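## Task

Unclip the two-pole C40 circuit breaker from the rail and place it in the tray, leaving every other device still clipped onto the rail.

## Robot and tools

ROBOT. Two arms, left_arm and right_arm, each with a parallel two-finger gripper and a wrist camera. Base positions in the scene frame: left_arm (+0.035, +0.294, 0) m, right_arm (+0.035, -0.272, 0) m, both turned almost not at all about z. A camera stand is fixed to the floor behind them. Joint ranges (rad), base to gripper: waist -2.618 to 3.054, shoulder 0 to 3.142, elbow 0 to 3.142 (fully straight at 2.901), wrist pitch -1.571 to 1.571, wrist yaw -1.571 to 1.571, wrist roll -2.094 to 2.094.

FRAMES. Scene frame: origin at table height, halfway between the nominal bases; +x points out over the table, +z up, and left_arm sits on the +y side (arm names do not match image left/right). Reported hand positions, orientations and velocities use the scene frame and may be off by a few cm. Offsets you send are instead along the axes of each arm's current Hand target. On the gripper, fingers point along its +z and spread along its y; end_effector_position is the point between the pads, roughly 1 cm short of the tips.

THE 14-NUMBER ROW (used by execute_actions and move). One flat list covering both arms: dx, dy, dz, rx, ry, rz, opening for left_arm, then the same seven for right_arm. Every value lies in [-1, 1]. The six pose numbers are an offset, not a pose: they are measured from that arm's Hand target as it stood when the action or move began, in that Hand target's own axes. Scale: 1.0 equals 0.6 m for dx/dy/dz and 180 degrees for the rotation vector rx, ry, rz. Opening is absolute: +1 fully open (0.094 m), -1 closed. Sending six zeros asks nothing new of an arm; its opening number is always a command, so repeat the current one to leave the gripper alone. Commanded orientation is clipped to within 40 degrees of the measured one each step.

execute_actions(actions, cameras). actions is a list of actions; each action is a table of up to 15 rows, one row per 1/30 s step; a short table repeats its final row to step 15. All rows of one action count from the same start pose, not from each other, and a new action counts from the new Hand target, so repeating an offset keeps moving. An empty actions list returns images and state (including scene number and task). cameras: list of names (cam_high, cam_left_wrist, cam_right_wrist), ["all"], [] or null; an unknown name invalidates the call.

move(target, speed, blend, opening_speed, grip_force, blocking, cameras). target is one 14-number row or a list of up to 15 rows; every row is an offset from the Hand targets at the move's start, not from the preceding row. Grippers travel straight paths that finish together, capped at 10 s total. speed: m/s, 0.002 to 2.9, default 0.25 (turn rate twice that in rad/s); one value or one per target. blend: metres of corner rounding per target, 0 (default) means stop there. opening_speed: rate on the -1..1 scale per second, at least 0.2; use it to close gently. grip_force: N per pad, 10 to 50, one value or one per arm; it persists. Lower force closes slowly. blocking=false returns after about 0.5 s while the move continues. Paths do not avoid obstacles or the other arm; keep paths clear of an arm's own base, or the elbow can whip round.

wait(seconds): 0 to 3600, sends no new command; returns early if a running move ends. stop(): brakes a running move. zoom_image(camera, region): region [x0, y0, x1, y1] in pixels of that camera's newest image, at most 504 wide and high; images are 896x504. finished_scene(scene): ends the current scene with its number as an integer; irreversible. After the call ending scene 1, make no further calls in that reply.

RESULTS. Each result gives robot state: end_effector_position (m) and end_effector_quat_wxyz in the scene frame, Hand target (the last commanded pose after clipping, from which next offsets count), Joint positions (last value is measured finger gap in m), joint torques (drive output, with offsets and noise; numbers 1 to 3 wrap at ±28 N m), Joint velocities (may say within noise), motor temperatures, grip_measured (opening on the -1..1 scale; reads slightly wide when empty, narrower than a gripped part under squeeze), and Tool commands. move adds a move: line with the ending (done, off_target, moving, held, fault) and limits (paced = pose clipped, held = steps withheld). done means at rest within 10 mm and 2 degrees. Grippers often rest a few cm short of command because of friction or load; if so, send the remaining gap as a fresh offset. MOTOR HOT appears at 75 °C; at 90 °C the arm folds and idles for the rest of the scene.

CAMERAS. cam_high is fixed (above and behind, looking down); wrist cameras follow their hands. Calibration intrinsics and extrinsics are provided per camera and are approximate.

AVOID. Dropping the device or letting go while it moves; hitting the rail, table or fixtures fast; pressing deep past contact (farther targets push harder); grippers, housings or wrist cameras touching each other or one gripper closing on the other's fingers; strain on a wrist camera cable; anything leaving the table; knocking neighbouring devices off the rail; long holds at full stretch that heat motors. To stop pushing against something, command the target back past the gripper. Open well above grip_measured to release.

Each tool is called after "Call:" as name([rows], argument=value, ...), one row to a line, values as JSON.

## Session

Call:
execute_actions(actions=[])

Scene clock: 0.00 s.
left_arm: end_effector_position=(+0.4384, +0.3150, +0.1067) grip_measured=+1.000 end_effector_quat_wxyz=(+0.566, -0.033, +0.815, +0.119) | right_arm: end_effector_position=(+0.4393, -0.3093, +0.0961) grip_measured=+1.000 end_effector_quat_wxyz=(+0.543, +0.085, +0.832, -0.080)
Joint positions: left_arm=[-0.066 1.531 0.43 0.743 -0.317 0.05 0.094] | right_arm=[0.011 1.53 0.463 0.645 0.235 0.06 0.094]
Joint velocities: within noise
Joint torques (N m): no reading
Motor temperatures (°C): left_arm=[18 22 29 25 17 20 17] | right_arm=[22 23 36 20 22 17 21]
Heat: left arm: 29 °C; right arm: 36 °C.
Hand target: left_arm +0.4400, +0.3152, +0.1111; +0.570, -0.035, +0.812, +0.118 | right_arm +0.4412, -0.3096, +0.1012; +0.548, +0.086, +0.828, -0.080
Tool commands: left_gripper/opening=+1.0 right_gripper/opening=+1.0

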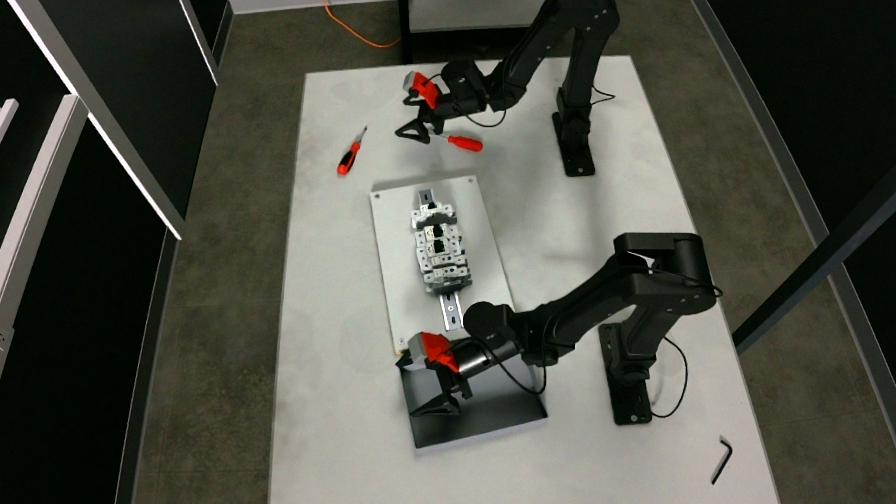

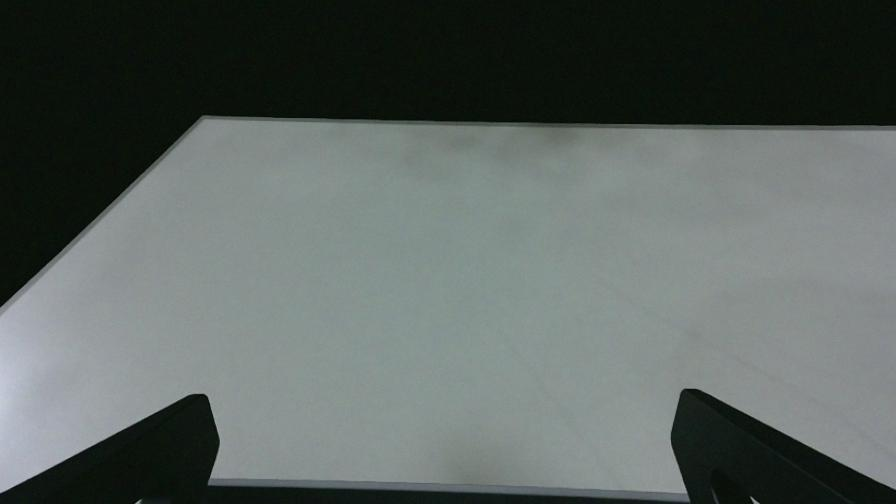

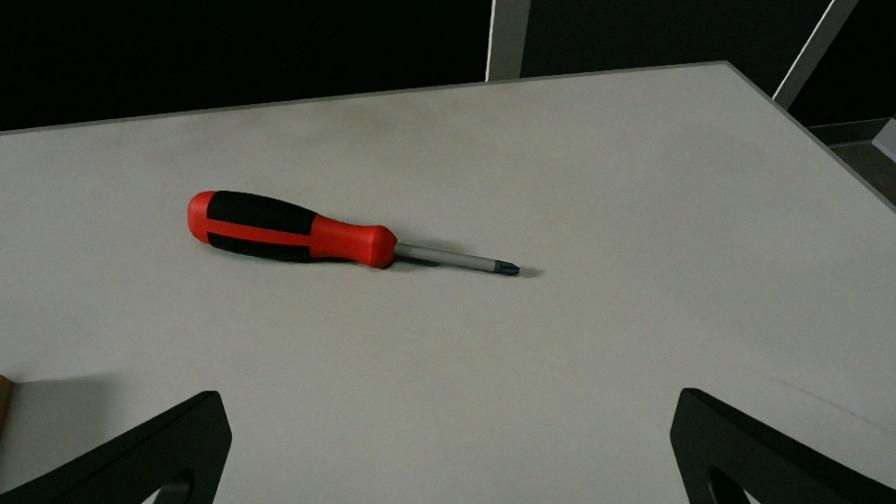

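Call:
zoom_image(camera="cam_high", region=[380, 170, 520, 340])

Scaled by 2.965 from the camera's image (finer frame: 1280x720).

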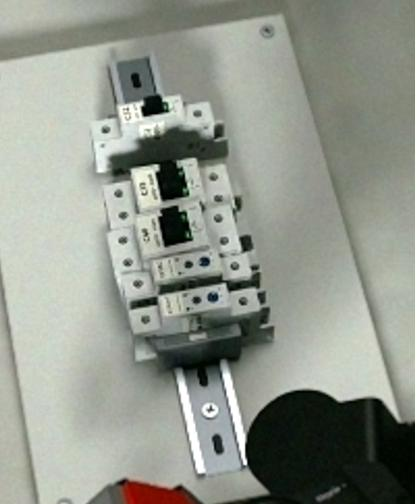

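Call:
move(target=[-0.172,-0.445,-0.275,0.347,0.2575,0.421,1, 0,0,0,0,0,0,1], cameras=["all"])

Call:
zoom_image(camera="cam_left_wrist", region=[200, 0, 700, 504])

Scene clock: 37.40 s.
left_arm: end_effector_position=(+0.3748, +0.0133, +0.2240) grip_measured=+1.000 end_effector_quat_wxyz=(+0.133, +0.656, +0.743, +0.009) | right_arm: end_effector_position=(+0.4393, -0.3093, +0.0961) grip_measured=+1.000 end_effector_quat_wxyz=(+0.543, +0.085, +0.832, -0.080)
Joint positions: left_arm=[-0.672 2.096 2.346 -1.554 -0.011 0.752 0.094] | right_arm=[0.011 1.53 0.463 0.645 0.235 0.06 0.094]
Joint torques (N m): left_arm=[-0.06 -7.84 9.85 0.53 0.07 0.12] | right_arm=[0.02 -6.11 6.93 2.03 0.07 0.07]
Motor temperatures (°C): left_arm=[18 23 31 28 17 20 17] | right_arm=[22 23 37 27 21 17 21]
Heat: left arm: 31 °C; right arm: 37 °C.
Hand target: left_arm +0.3758, +0.0100, +0.2200; +0.000, +0.665, +0.747, +0.000 | right_arm +0.4412, -0.3096, +0.1012; +0.548, +0.086, +0.828, -0.080
Off the commanded pose: left_arm 0.005 m, 15 deg | right_arm 0.005 m, 1 deg.
joint sent to its limit (left arm) — joint 4 (wrist pitch), lower limit. The joint targets are off in orientation, not in position.
move: off_target (left_arm)
cam_left_wrist: T_world_to_cam=[[-0.97474, -0.12302, -0.18639, 0.40669], [-0.16952, 0.95091, 0.25892, 0.03032], [0.14539, 0.28397, -0.94774, 0.24682]] pos_world=[0.36567, -0.04889, 0.30188]

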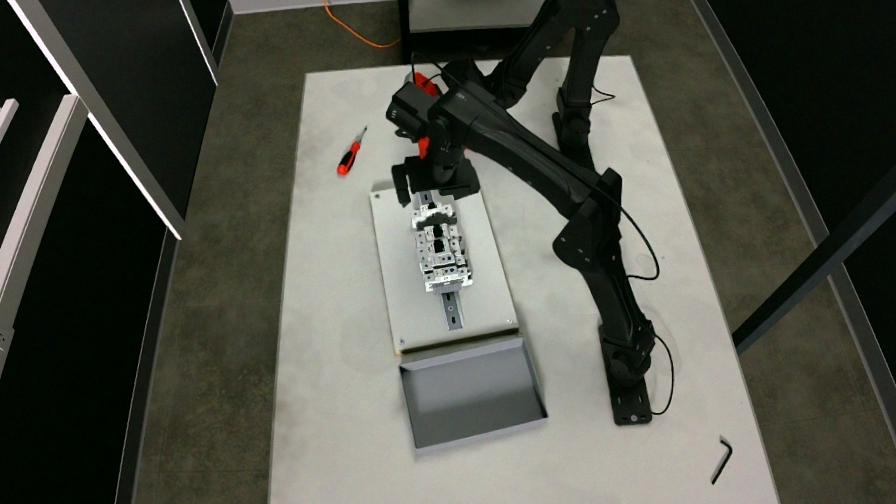

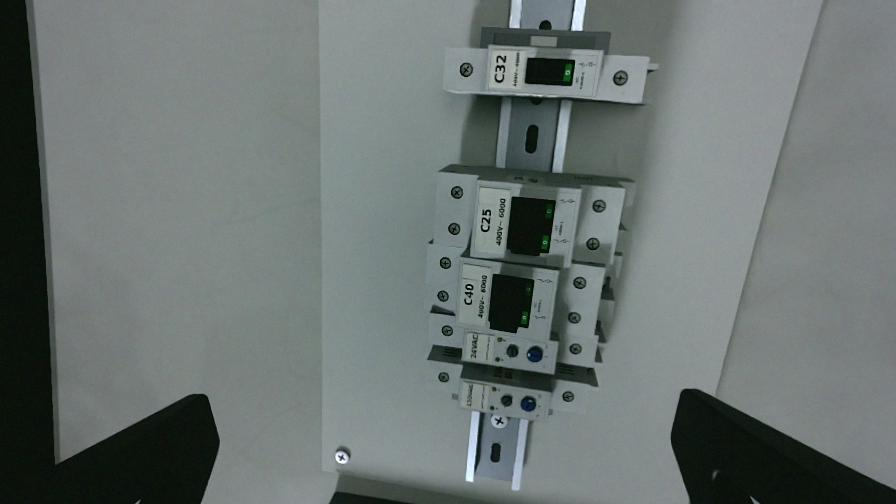

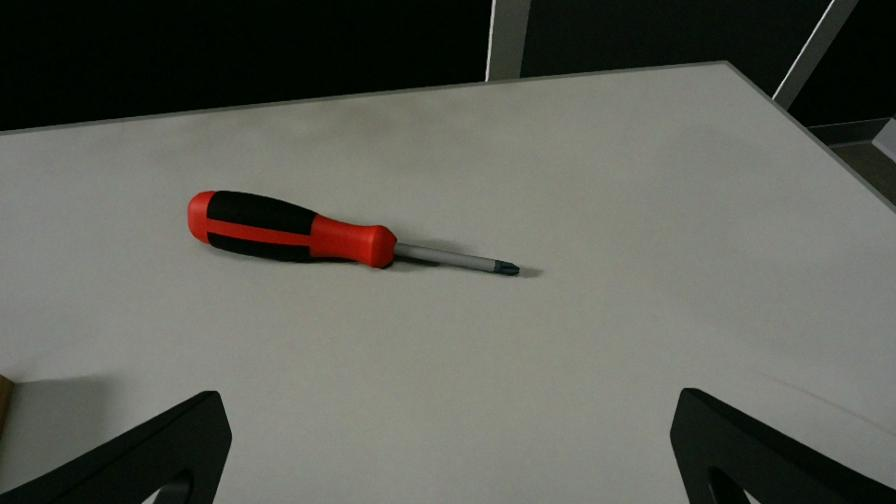

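Scaled by 1.000.

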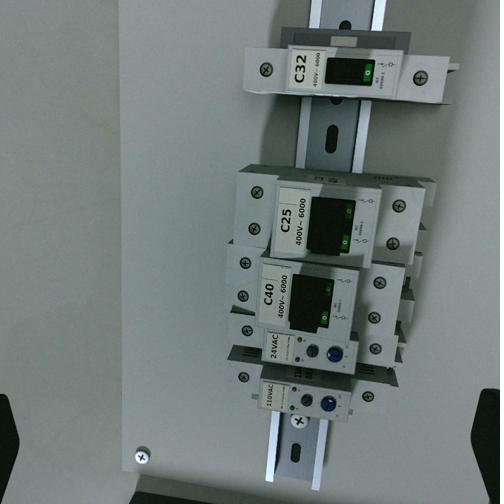

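Call:
zoom_image(camera="cam_left_wrist", region=[420, 150, 660, 430])

Scaled by 1.800 from the camera's image (finer frame: 1280x720).

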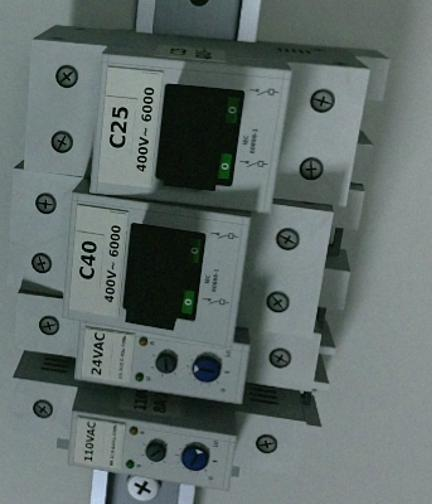

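Call:
move(target=[0.067,-0.287,0.15,-0.28,-0.3145,-0.4,1, 0,0,0,0,0,0,1], cameras=["cam_left_wrist"])

Call:
zoom_image(camera="cam_left_wrist", region=[250, 100, 650, 350])

Scene clock: 62.17 s.
left_arm: end_effector_position=(+0.1990, +0.0345, +0.1240) grip_measured=+1.000 end_effector_quat_wxyz=(+0.562, +0.000, +0.827, -0.003) | right_arm: end_effector_position=(+0.4393, -0.3093, +0.0961) grip_measured=+1.000 end_effector_quat_wxyz=(+0.543, +0.085, +0.832, -0.080)
Joint positions: left_arm=[-1.564 1.645 0.902 -0.857 -1.194 -1.606 0.094] | right_arm=[0.011 1.53 0.463 0.645 0.235 0.06 0.094]
Joint torques (N m): left_arm=[-0.2 -4.23 9.1 0.05 -0.74 -0.03] | right_arm=[0.02 -6.08 6.93 2.04 0.06 0.06]
Heat: left arm: 33 °C; right arm: 37 °C.
Hand target: left_arm +0.2002, +0.0300, +0.1298; +0.574, +0.000, +0.819, +0.000 | right_arm +0.4412, -0.3096, +0.1012; +0.548, +0.086, +0.828, -0.080
Off the commanded pose: left_arm 0.007 m, 2 deg | right_arm 0.005 m, 1 deg.
move: done
cam_left_wrist: T_world_to_cam=[[-0.01338, -0.99987, -0.00854, 0.03617], [-0.73826, 0.01564, -0.67433, 0.26741], [0.67438, -0.00272, -0.73838, 0.05021]] pos_world=[0.16404, 0.03212, 0.21771]

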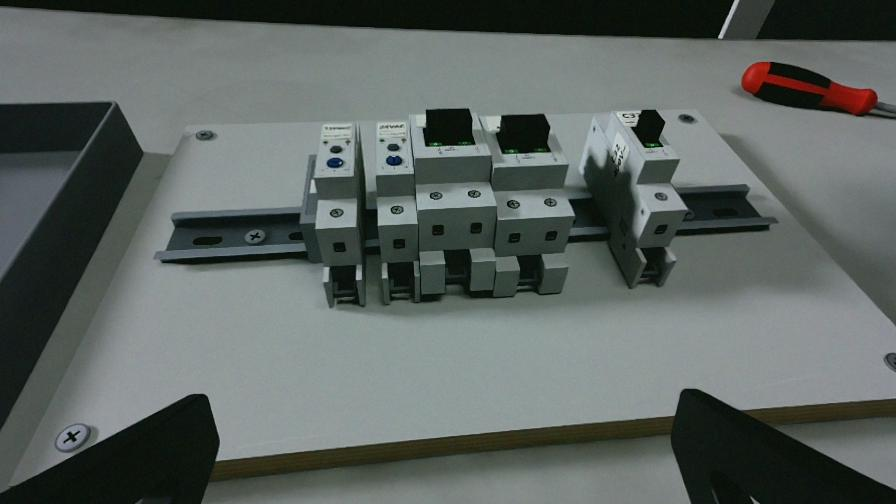

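Scaled by 1.260 from the camera's image (finer frame: 1280x720).

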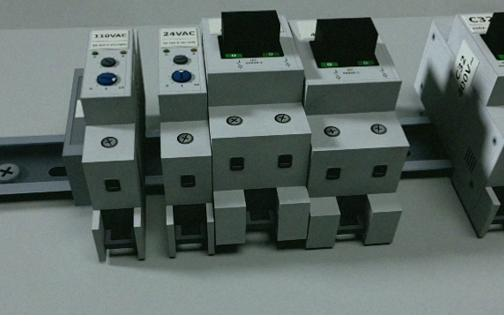

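Call:
zoom_image(camera="cam_left_wrist", region=[360, 180, 600, 310])

Scaled by 2.100 from the camera's image (finer frame: 1280x720).

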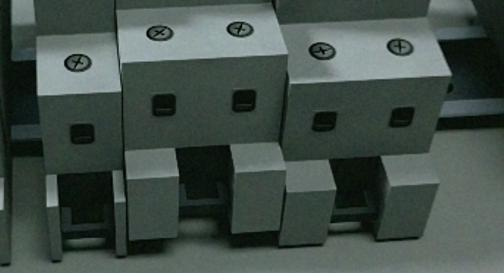

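Call:
execute_actions(actions=[])

Call:
zoom_image(camera="cam_high", region=[380, 40, 520, 160])

Call:
zoom_image(camera="cam_high", region=[400, 170, 580, 340])

Call:
zoom_image(camera="cam_left_wrist", region=[0, 350, 896, 504])

Scene clock: 73.90 s.
left_arm: end_effector_position=(+0.1990, +0.0346, +0.1240) grip_measured=+1.000 end_effector_quat_wxyz=(+0.562, +0.000, +0.827, -0.003) | right_arm: end_effector_position=(+0.4393, -0.3093, +0.0961) grip_measured=+1.000 end_effector_quat_wxyz=(+0.543, +0.085, +0.832, -0.080)
Joint positions: left_arm=[-1.564 1.645 0.902 -0.857 -1.194 -1.606 0.094] | right_arm=[0.011 1.53 0.463 0.645 0.235 0.06 0.094]
Joint velocities: within noise
Joint torques (N m): left_arm=[-0.18 -4.25 9.09 0.07 -0.74 -0.07] | right_arm=[0.01 -6.11 6.93 2.02 0.07 0.06]
Motor temperatures (°C): left_arm=[18 24 32 25 18 20 17] | right_arm=[22 23 37 29 21 17 21]
Heat: left arm: 32 °C; right arm: 37 °C.
Hand target: left_arm +0.2002, +0.0300, +0.1298; +0.574, +0.000, +0.819, +0.000 | right_arm +0.4412, -0.3096, +0.1012; +0.548, +0.086, +0.828, -0.080
Tool commands: left_gripper/opening=+1.0 right_gripper/opening=+1.0
Off the commanded pose: left_arm 0.008 m, 2 deg | right_arm 0.005 m, 1 deg.
camera_calibration:
cam_left_wrist: T_world_to_cam=[[-0.01331, -0.99987, -0.00861, 0.03628], [-0.73827, 0.01564, -0.67433, 0.26741], [0.67438, -0.00262, -0.73838, 0.05021]] pos_world=[0.16404, 0.03222, 0.21771]

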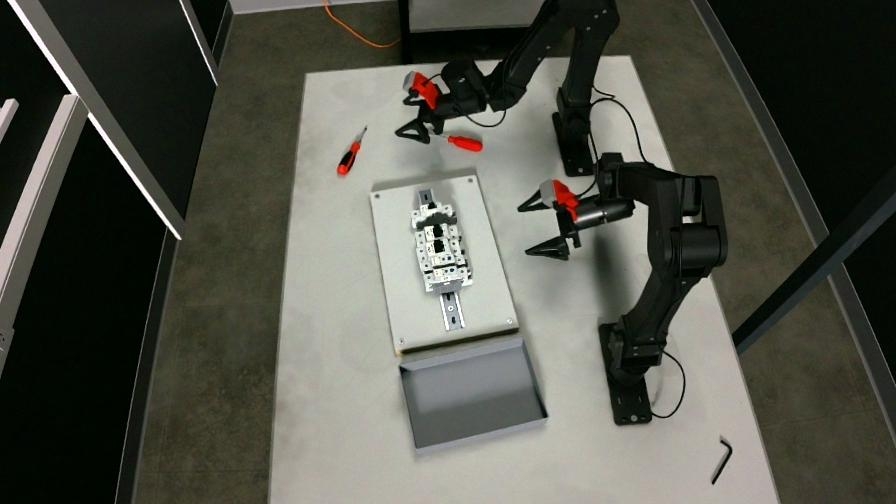

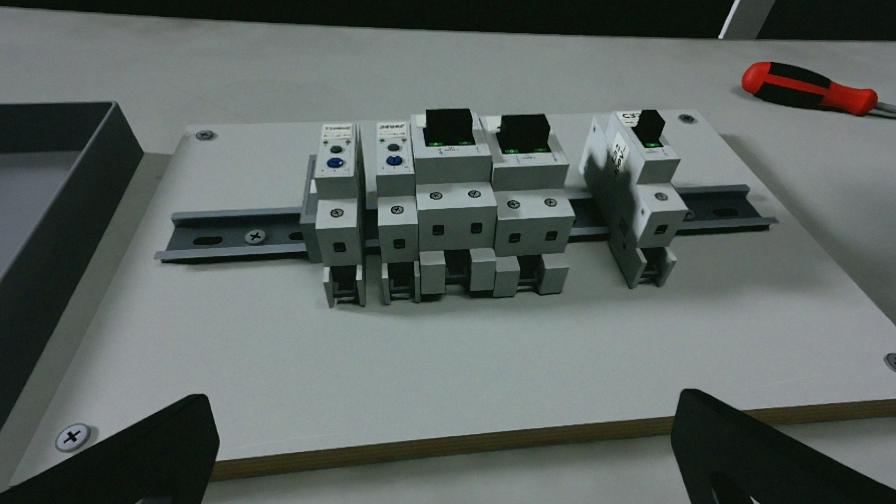

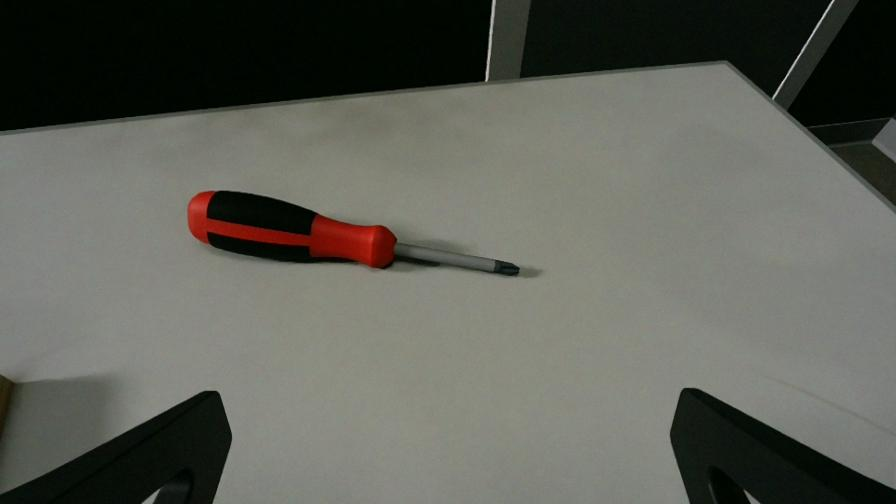

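Scaled by 3.600 from the camera's image (finer frame: 1280x720).

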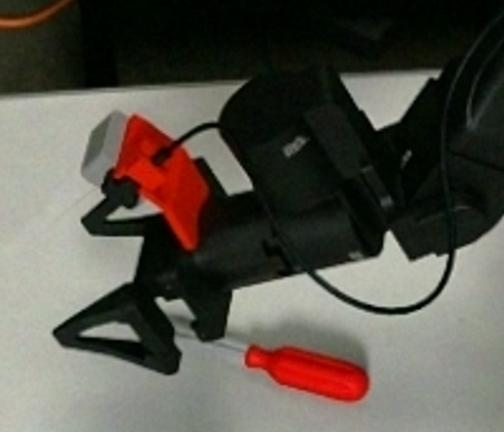

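Scaled by 2.800 from the camera's image (finer frame: 1280x720).

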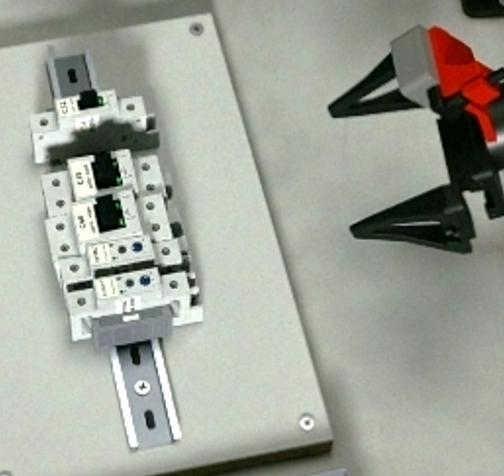

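Region (0, 350, 896, 504) is 896x154 pixels. A region can be at most 504 by 504 pixels.

Call:
zoom_image(camera="cam_left_wrist", region=[600, 330, 896, 504])

Call:
zoom_image(camera="cam_left_wrist", region=[405, 230, 505, 305])

Scaled by 1.703 from the camera's image (finer frame: 1280x720).

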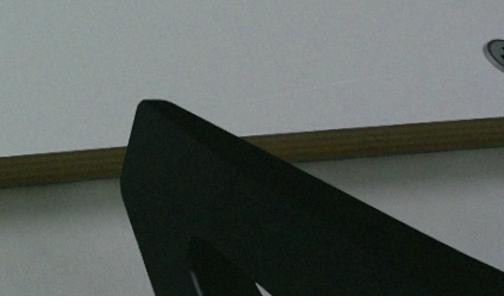

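Scaled by 5.040 from the camera's image (finer frame: 1280x720).

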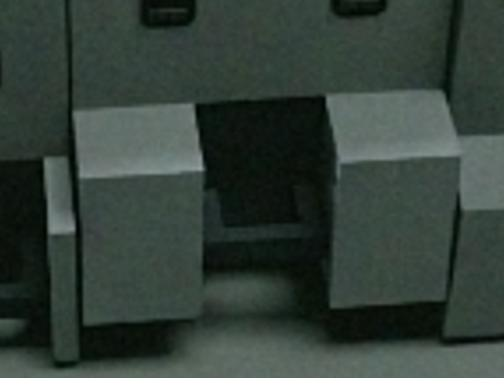

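Call:
move(target=[-0.1427,0.005,0.245,0.2904,0.3086,0.4147,1, 0,0,0,0,0,0,1], cameras=["cam_left_wrist","cam_high"])

Call:
zoom_image(camera="cam_left_wrist", region=[200, 0, 700, 504])

Scene clock: 113.53 s.
left_arm: end_effector_position=(+0.3652, +0.0341, +0.1636) grip_measured=+1.000 end_effector_quat_wxyz=(+0.034, +0.683, +0.729, +0.005) | right_arm: end_effector_position=(+0.4393, -0.3093, +0.0961) grip_measured=+1.000 end_effector_quat_wxyz=(+0.543, +0.085, +0.832, -0.080)
Joint positions: left_arm=[-0.646 2.138 2.189 -1.553 -0.005 0.835 0.094] | right_arm=[0.011 1.53 0.463 0.645 0.235 0.06 0.094]
Joint torques (N m): left_arm=[0.34 -8.25 10.03 0.22 0.03 0.05] | right_arm=[0.02 -6.11 6.91 2.03 0.06 0.05]
Heat: left arm: 32 °C; right arm: 37 °C.
Hand target: left_arm +0.3676, +0.0331, +0.1601; +0.000, +0.685, +0.728, +0.000 | right_arm +0.4412, -0.3096, +0.1012; +0.548, +0.086, +0.828, -0.080
Off the commanded pose: left_arm 0.004 m, 4 deg | right_arm 0.005 m, 1 deg.
joint sent to its limit (left arm) — joint 4 (wrist pitch), lower limit. The joint targets are off in orientation, not in position.
move: off_target (left_arm)
cam_left_wrist: T_world_to_cam=[[-0.99745, -0.05077, -0.05007, 0.37218], [-0.06661, 0.91399, 0.40024, -0.03497], [0.02544, 0.40255, -0.91504, 0.21945]] pos_world=[0.36332, -0.03749, 0.23344]
Images, in order (width x height): cam_high 896x504, cam_left_wrist 896x504.

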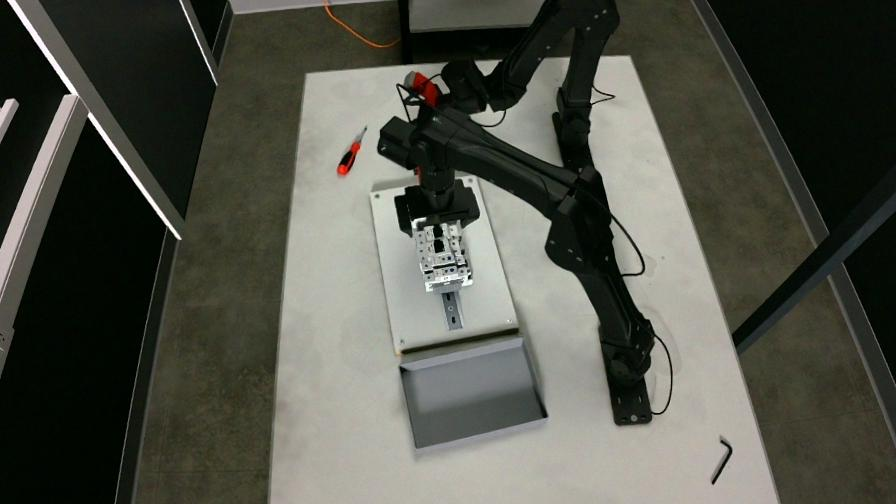

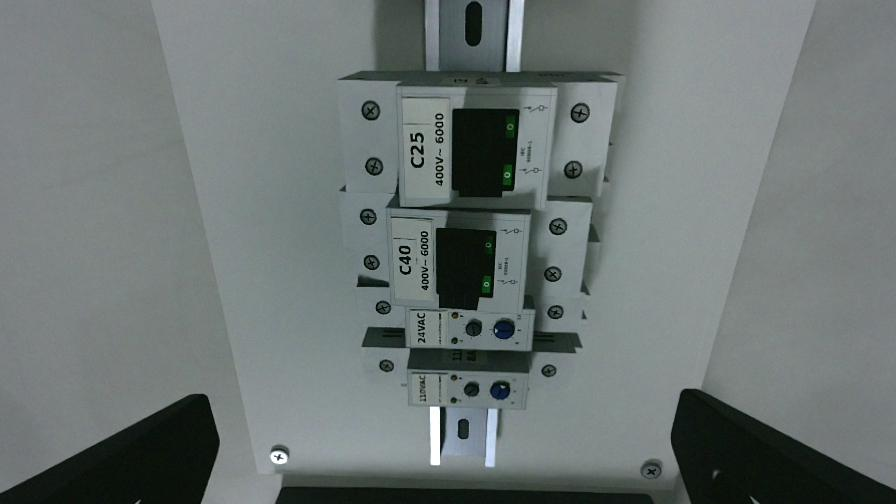

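Scaled by 1.000.

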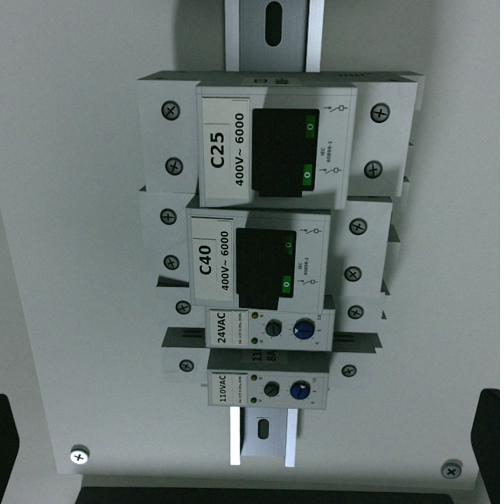

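Call:
move([
  [-0.0025,-0.0028,0.1367,0,0,0,1, 0,0,0,0,0,0,1],
], cameras=["cam_left_wrist"], speed=0.12)

Call:
move([
  [0,0,0,0,0,0,-0.15, 0,0,0,0,0,0,1],
], cameras=["cam_left_wrist","cam_high"], opening_speed=0.6)

Scene clock: 124.03 s.
left_arm: end_effector_position=(+0.3665, +0.0331, +0.0907) grip_measured=+1.000 end_effector_quat_wxyz=(+0.010, +0.684, +0.730, +0.003) | right_arm: end_effector_position=(+0.4393, -0.3093, +0.0961) grip_measured=+1.000 end_effector_quat_wxyz=(+0.543, +0.085, +0.832, -0.080)
Joint positions: left_arm=[-0.646 2.152 1.919 -1.318 -0.005 0.836 0.094] | right_arm=[0.011 1.53 0.463 0.645 0.235 0.06 0.094]
Joint torques (N m): left_arm=[-0.14 -8.8 6.58 0.42 0.03 0.04] | right_arm=[0.01 -6.06 6.93 2.03 0.07 0.05]
Heat: left arm: 33 °C; right arm: 37 °C.
Hand target: left_arm +0.3661, +0.0315, +0.0780; +0.000, +0.685, +0.728, +0.000 | right_arm +0.4412, -0.3096, +0.1012; +0.548, +0.086, +0.828, -0.080
Off the commanded pose: left_arm 0.013 m, 1 deg | right_arm 0.005 m, 1 deg.
move: off_target (left_arm)
cam_left_wrist: T_world_to_cam=[[-0.99868, -0.04938, -0.01401, 0.3669], [-0.05061, 0.90162, 0.42955, -0.01289], [-0.00858, 0.42969, -0.90293, 0.1635]] pos_world=[0.36716, -0.04052, 0.15831]

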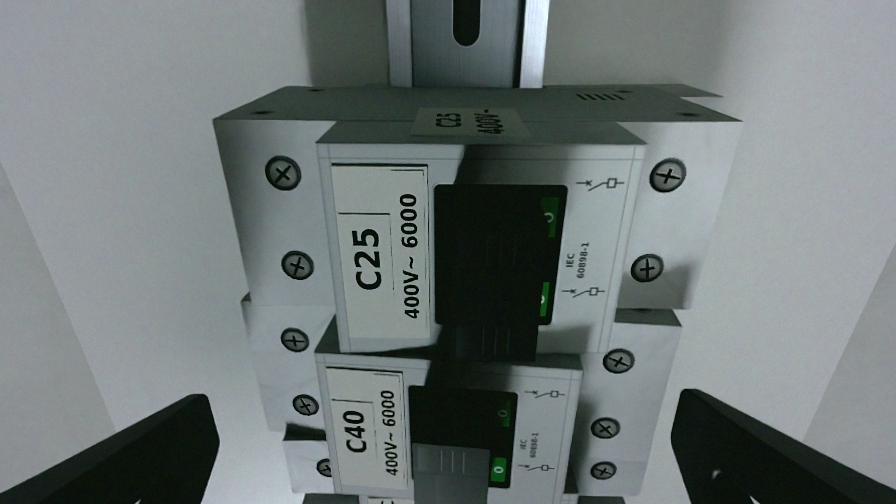

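Scene clock: 126.17 s.
left_arm: end_effector_position=(+0.3666, +0.0329, +0.0907) grip_measured=-0.041 end_effector_quat_wxyz=(+0.010, +0.684, +0.730, +0.003) | right_arm: end_effector_position=(+0.4393, -0.3093, +0.0961) grip_measured=+1.000 end_effector_quat_wxyz=(+0.543, +0.085, +0.832, -0.080)
Joint positions: left_arm=[-0.646 2.152 1.919 -1.317 -0.004 0.836 0.045] | right_arm=[0.011 1.53 0.463 0.645 0.235 0.06 0.094]
Joint torques (N m): left_arm=[-0.17 -8.62 6.8 0.44 0.03 0.04] | right_arm=[0.05 -6.11 6.93 2.04 0.06 0.05]
Heat: left arm: 33 °C; right arm: 37 °C.
Hand target: left_arm +0.3661, +0.0315, +0.0780; +0.000, +0.685, +0.728, +0.000 | right_arm +0.4412, -0.3096, +0.1012; +0.548, +0.086, +0.828, -0.080
Off the commanded pose: left_arm 0.013 m, 1 deg | right_arm 0.005 m, 1 deg.
move: done
cam_left_wrist: T_world_to_cam=[[-0.99868, -0.04936, -0.01405, 0.36689], [-0.05061, 0.90209, 0.42858, -0.01258], [-0.00848, 0.42872, -0.9034, 0.16368]] pos_world=[0.36716, -0.04072, 0.15841]
Images, in order (width x height): cam_high 896x504, cam_left_wrist 896x504.

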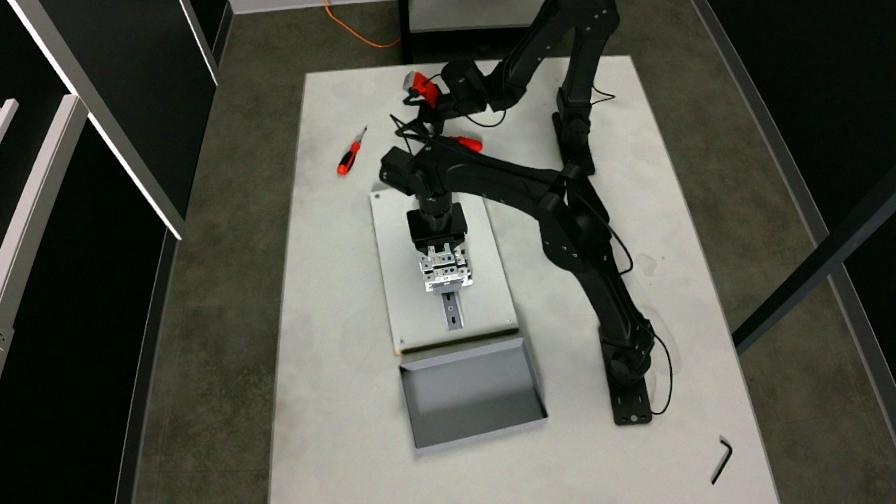

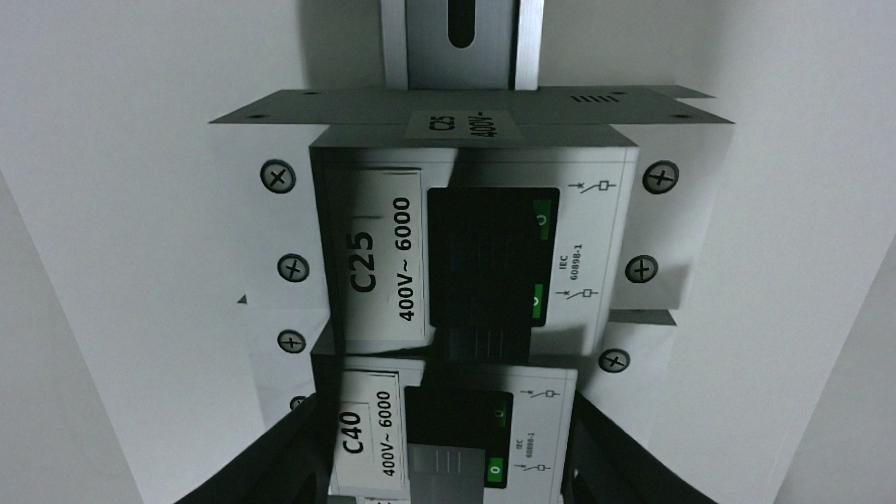

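Call:
move([
  [0.001,0.019,-0.029,0.0666,0.004,0,-0.15, 0,0,0,0,0,0,1],
], cameras=["cam_left_wrist","cam_high"], speed=0.05)

Scene clock: 135.90 s.
left_arm: end_effector_position=(+0.3756, +0.0358, +0.0936) grip_measured=-0.043 end_effector_quat_wxyz=(-0.039, +0.681, +0.729, -0.056) | right_arm: end_effector_position=(+0.4393, -0.3093, +0.0961) grip_measured=+1.000 end_effector_quat_wxyz=(+0.543, +0.085, +0.832, -0.080)
Joint positions: left_arm=[-0.584 2.325 2.208 -1.548 0.1 0.899 0.045] | right_arm=[0.011 1.53 0.463 0.645 0.235 0.06 0.094]
Joint torques (N m): left_arm=[0.47 -9.98 10.93 -0.11 0.23 0.11] | right_arm=[0.03 -6.11 6.94 2.03 0.06 0.05]
Heat: left arm: 33 °C; right arm: 37 °C.
Hand target: left_arm +0.3775, +0.0327, +0.0955; -0.076, +0.681, +0.724, -0.072 | right_arm +0.4412, -0.3096, +0.1012; +0.548, +0.086, +0.828, -0.080
Off the commanded pose: left_arm 0.004 m, 5 deg | right_arm 0.005 m, 1 deg.
joint sent to its limit (left arm) — joint 4 (wrist pitch), lower limit. The joint targets are off in orientation, not in position.
move: off_target (left_arm)
cam_left_wrist: T_world_to_cam=[[-0.98891, -0.05117, 0.13942, 0.35816], [0.01144, 0.90975, 0.41501, -0.03825], [-0.14807, 0.412, -0.89907, 0.21779]] pos_world=[0.38687, -0.0366, 0.16175]
Images, in order (width x height): cam_high 896x504, cam_left_wrist 896x504.

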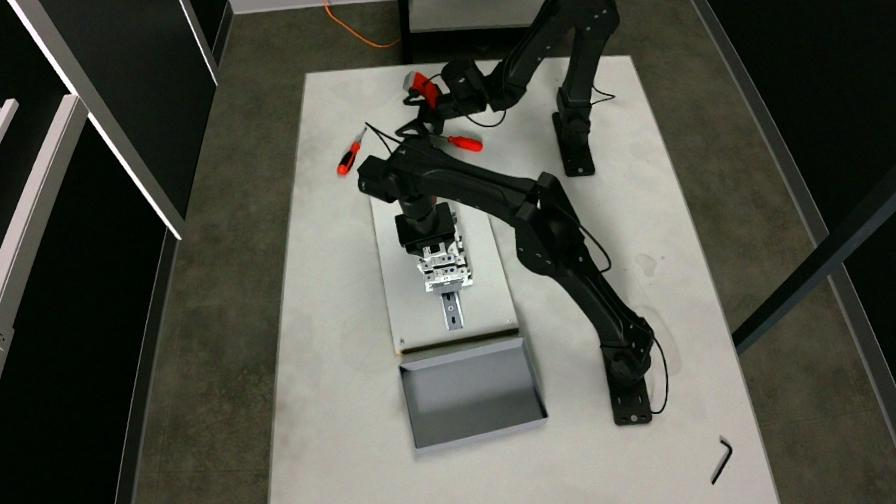

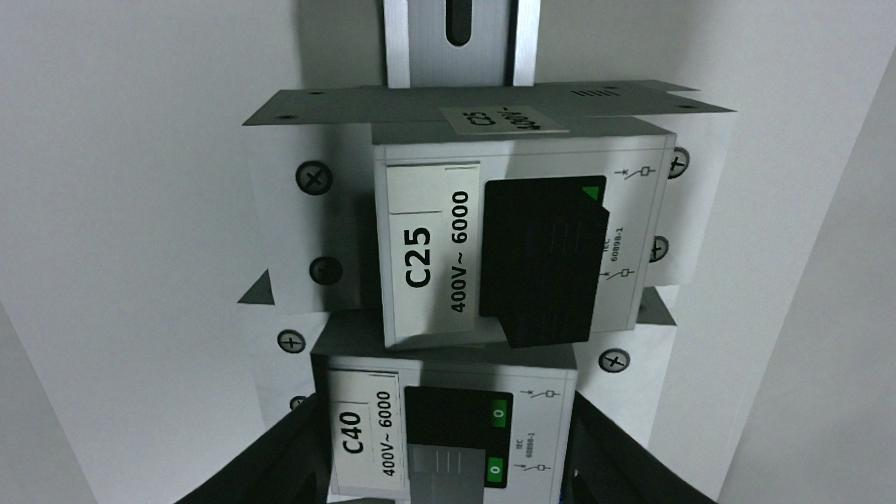

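Call:
move([
  [-0.001,0.0125,-0.0368,0.05,0.003,0,-0.15, 0,0,0,0,0,0,1],
], cameras=["cam_left_wrist","cam_high"], speed=0.05)

Call:
zoom_image(camera="cam_high", region=[380, 190, 500, 320])

Scene clock: 146.33 s.
left_arm: end_effector_position=(+0.3792, +0.0375, +0.0951) grip_measured=-0.043 end_effector_quat_wxyz=(-0.031, +0.676, +0.731, -0.093) | right_arm: end_effector_position=(+0.4393, -0.3093, +0.0961) grip_measured=+1.000 end_effector_quat_wxyz=(+0.543, +0.085, +0.832, -0.080)
Joint positions: left_arm=[-0.546 2.331 2.218 -1.552 0.173 0.931 0.045] | right_arm=[0.011 1.53 0.463 0.645 0.235 0.06 0.094]
Joint torques (N m): left_arm=[1.48 -12.08 13.42 -0.08 0.36 0.06] | right_arm=[0.03 -6.09 6.95 2.03 0.06 0.06]
Heat: left arm: 33 °C; right arm: 37 °C.
Hand target: left_arm +0.3893, +0.0326, +0.1156; -0.133, +0.674, +0.716, -0.125 | right_arm +0.4412, -0.3096, +0.1012; +0.548, +0.086, +0.828, -0.080
Off the commanded pose: left_arm 0.023 m, 12 deg | right_arm 0.005 m, 1 deg.
joint sent to its limit (left arm) — joint 4 (wrist pitch), lower limit. The joint targets are off in orientation, not in position.
move: off_target (left_arm)
cam_left_wrist: T_world_to_cam=[[-0.98196, -0.05354, 0.18133, 0.35501], [0.01445, 0.93501, 0.35433, -0.03694], [-0.18852, 0.35056, -0.91737, 0.23835]] pos_world=[0.39407, -0.03001, 0.16736]
Images, in order (width x height): cam_high 896x504, cam_left_wrist 896x504.

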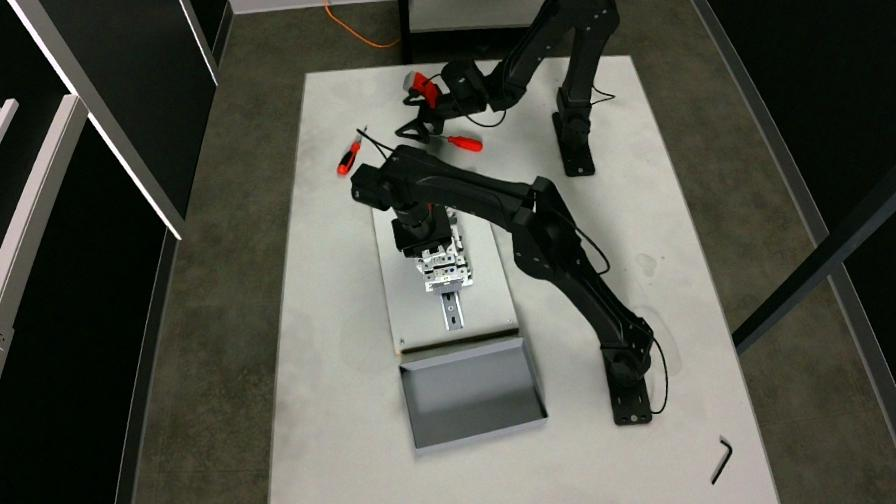

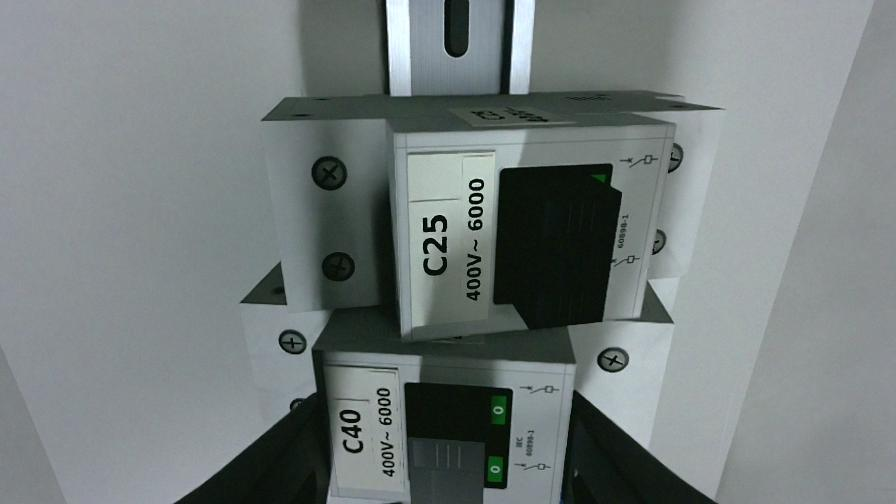

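Scaled by 3.877 from the camera's image (finer frame: 1280x720).

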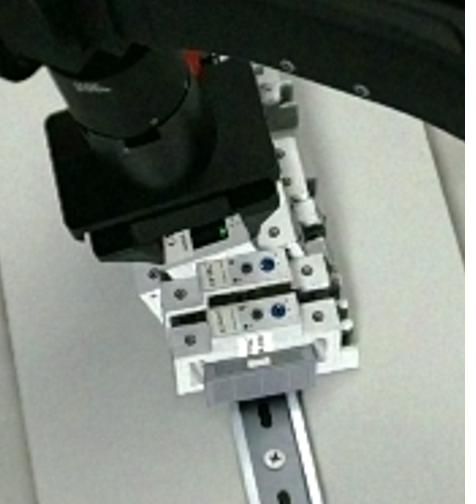

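Call:
move([
  [0.004,0.0207,0.025,0,0,0,-0.15, 0,0,0,0,0,0,1],
], cameras=["cam_left_wrist"], speed=0.05)

Scene clock: 154.97 s.
left_arm: end_effector_position=(+0.3809, +0.0377, +0.0942) grip_measured=-0.043 end_effector_quat_wxyz=(-0.036, +0.675, +0.730, -0.104) | right_arm: end_effector_position=(+0.4393, -0.3093, +0.0961) grip_measured=+1.000 end_effector_quat_wxyz=(+0.543, +0.085, +0.832, -0.080)
Joint positions: left_arm=[-0.535 2.36 2.26 -1.582 0.192 0.945 0.045] | right_arm=[0.011 1.53 0.463 0.645 0.235 0.06 0.094]
Joint torques (N m): left_arm=[1.7 -10.37 11.49 0.16 0.18 0.09] | right_arm=[0.03 -6.09 6.94 2.04 0.06 0.06]
Motor temperatures (°C): left_arm=[18 29 35 24 17 20 19] | right_arm=[22 23 37 31 21 17 20]
Heat: left arm: 35 °C; right arm: 37 °C.
Hand target: left_arm +0.3954, +0.0357, +0.0972; -0.132, +0.674, +0.716, -0.125 | right_arm +0.4412, -0.3096, +0.1012; +0.548, +0.086, +0.828, -0.080
Off the commanded pose: left_arm 0.015 m, 11 deg | right_arm 0.005 m, 1 deg.
joint read past its limit (left arm) — joint 4 (wrist pitch), lower limit.
joint sent to its limit (left arm) — joint 4 (wrist pitch), lower limit. The joint targets are off in orientation, not in position.
move: off_target (left_arm)
cam_left_wrist: T_world_to_cam=[[-0.97775, -0.05088, 0.20353, 0.35315], [0.02297, 0.93835, 0.34492, -0.03923], [-0.20853, 0.34192, -0.9163, 0.24561]] pos_world=[0.39741, -0.0292, 0.16671]

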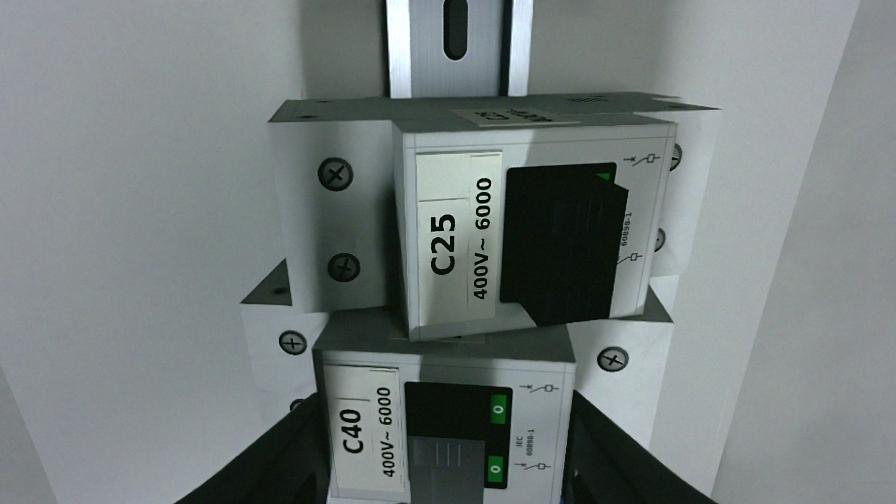

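Call:
move([
  [0,0,0,0,0,0,-0.15, 0.105,0.24,-0.485,-0.304,-0.071,-0.078,1],
], cameras=["cam_right_wrist","cam_high"])

Call:
zoom_image(camera="cam_right_wrist", region=[250, 50, 650, 350])

Scene clock: 184.27 s.
left_arm: end_effector_position=(+0.3809, +0.0377, +0.0941) grip_measured=-0.043 end_effector_quat_wxyz=(-0.036, +0.675, +0.730, -0.104) | right_arm: end_effector_position=(+0.1924, -0.0951, +0.1318) grip_measured=+1.000 end_effector_quat_wxyz=(+0.575, -0.293, +0.733, +0.216)
Joint positions: left_arm=[-0.535 2.36 2.26 -1.582 0.192 0.945 0.045] | right_arm=[1.108 0.015 0.064 -0.314 0.356 0.072 0.094]
Joint torques (N m): left_arm=[1.72 -10.29 11.43 0.19 0.18 0.09] | right_arm=[0.58 0.83 11.84 1.96 0.18 0.11]
Heat: left arm: 33 °C; right arm: 37 °C.
Hand target: left_arm +0.3954, +0.0357, +0.0971; -0.133, +0.674, +0.716, -0.125 | right_arm +0.1897, -0.1003, +0.1501; +0.597, -0.282, +0.713, +0.236
Off the commanded pose: left_arm 0.015 m, 11 deg | right_arm 0.019 m, 4 deg.
joint read past its limit (left arm) — joint 4 (wrist pitch), lower limit.
joint sent to its limit (left arm) — joint 4 (wrist pitch), lower limit. The joint targets are off in orientation, not in position.
joint sent to its limit (right arm) — joint 2 (shoulder), lower limit. The joint targets are off in position, not in orientation.
move: off_target (right_arm)
cam_right_wrist: T_world_to_cam=[[0.6771, -0.73583, -0.00931, -0.19802], [-0.46785, -0.42068, -0.77726, 0.19112], [0.56802, 0.53064, -0.62911, 0.11349]] pos_world=[0.15903, -0.12553, 0.21811]
Images, in order (width x height): cam_high 896x504, cam_right_wrist 896x504.

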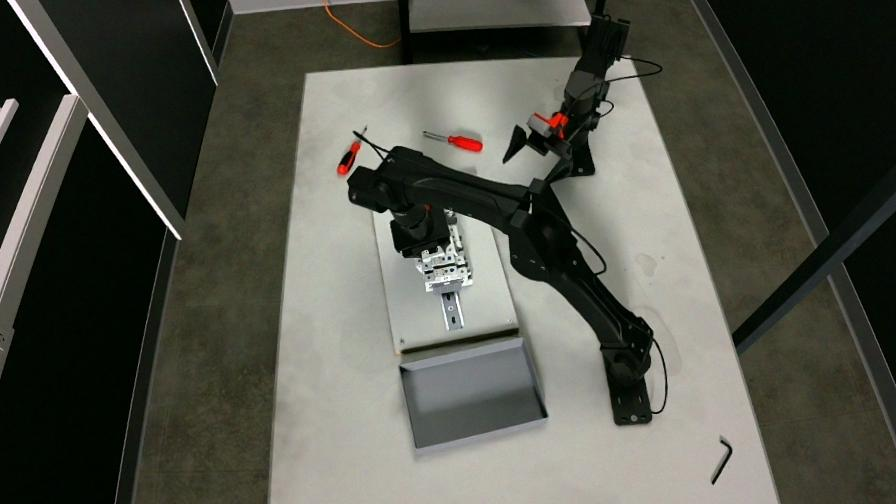

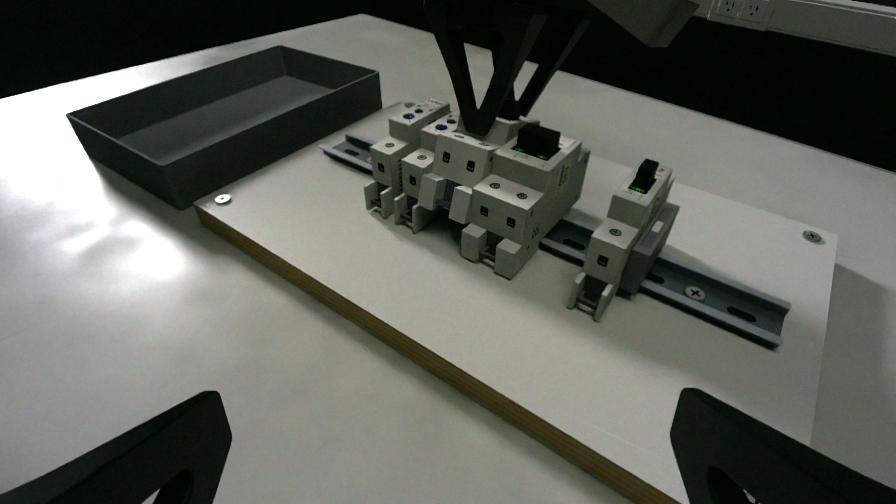

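Scaled by 1.260 from the camera's image (finer frame: 1280x720).

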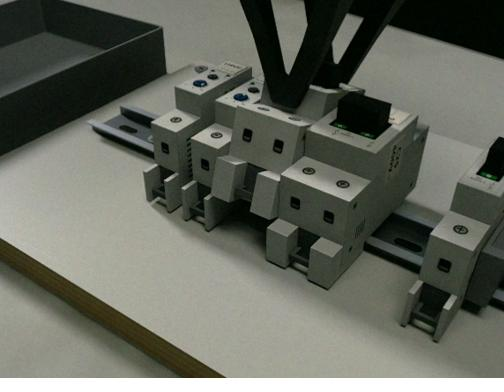

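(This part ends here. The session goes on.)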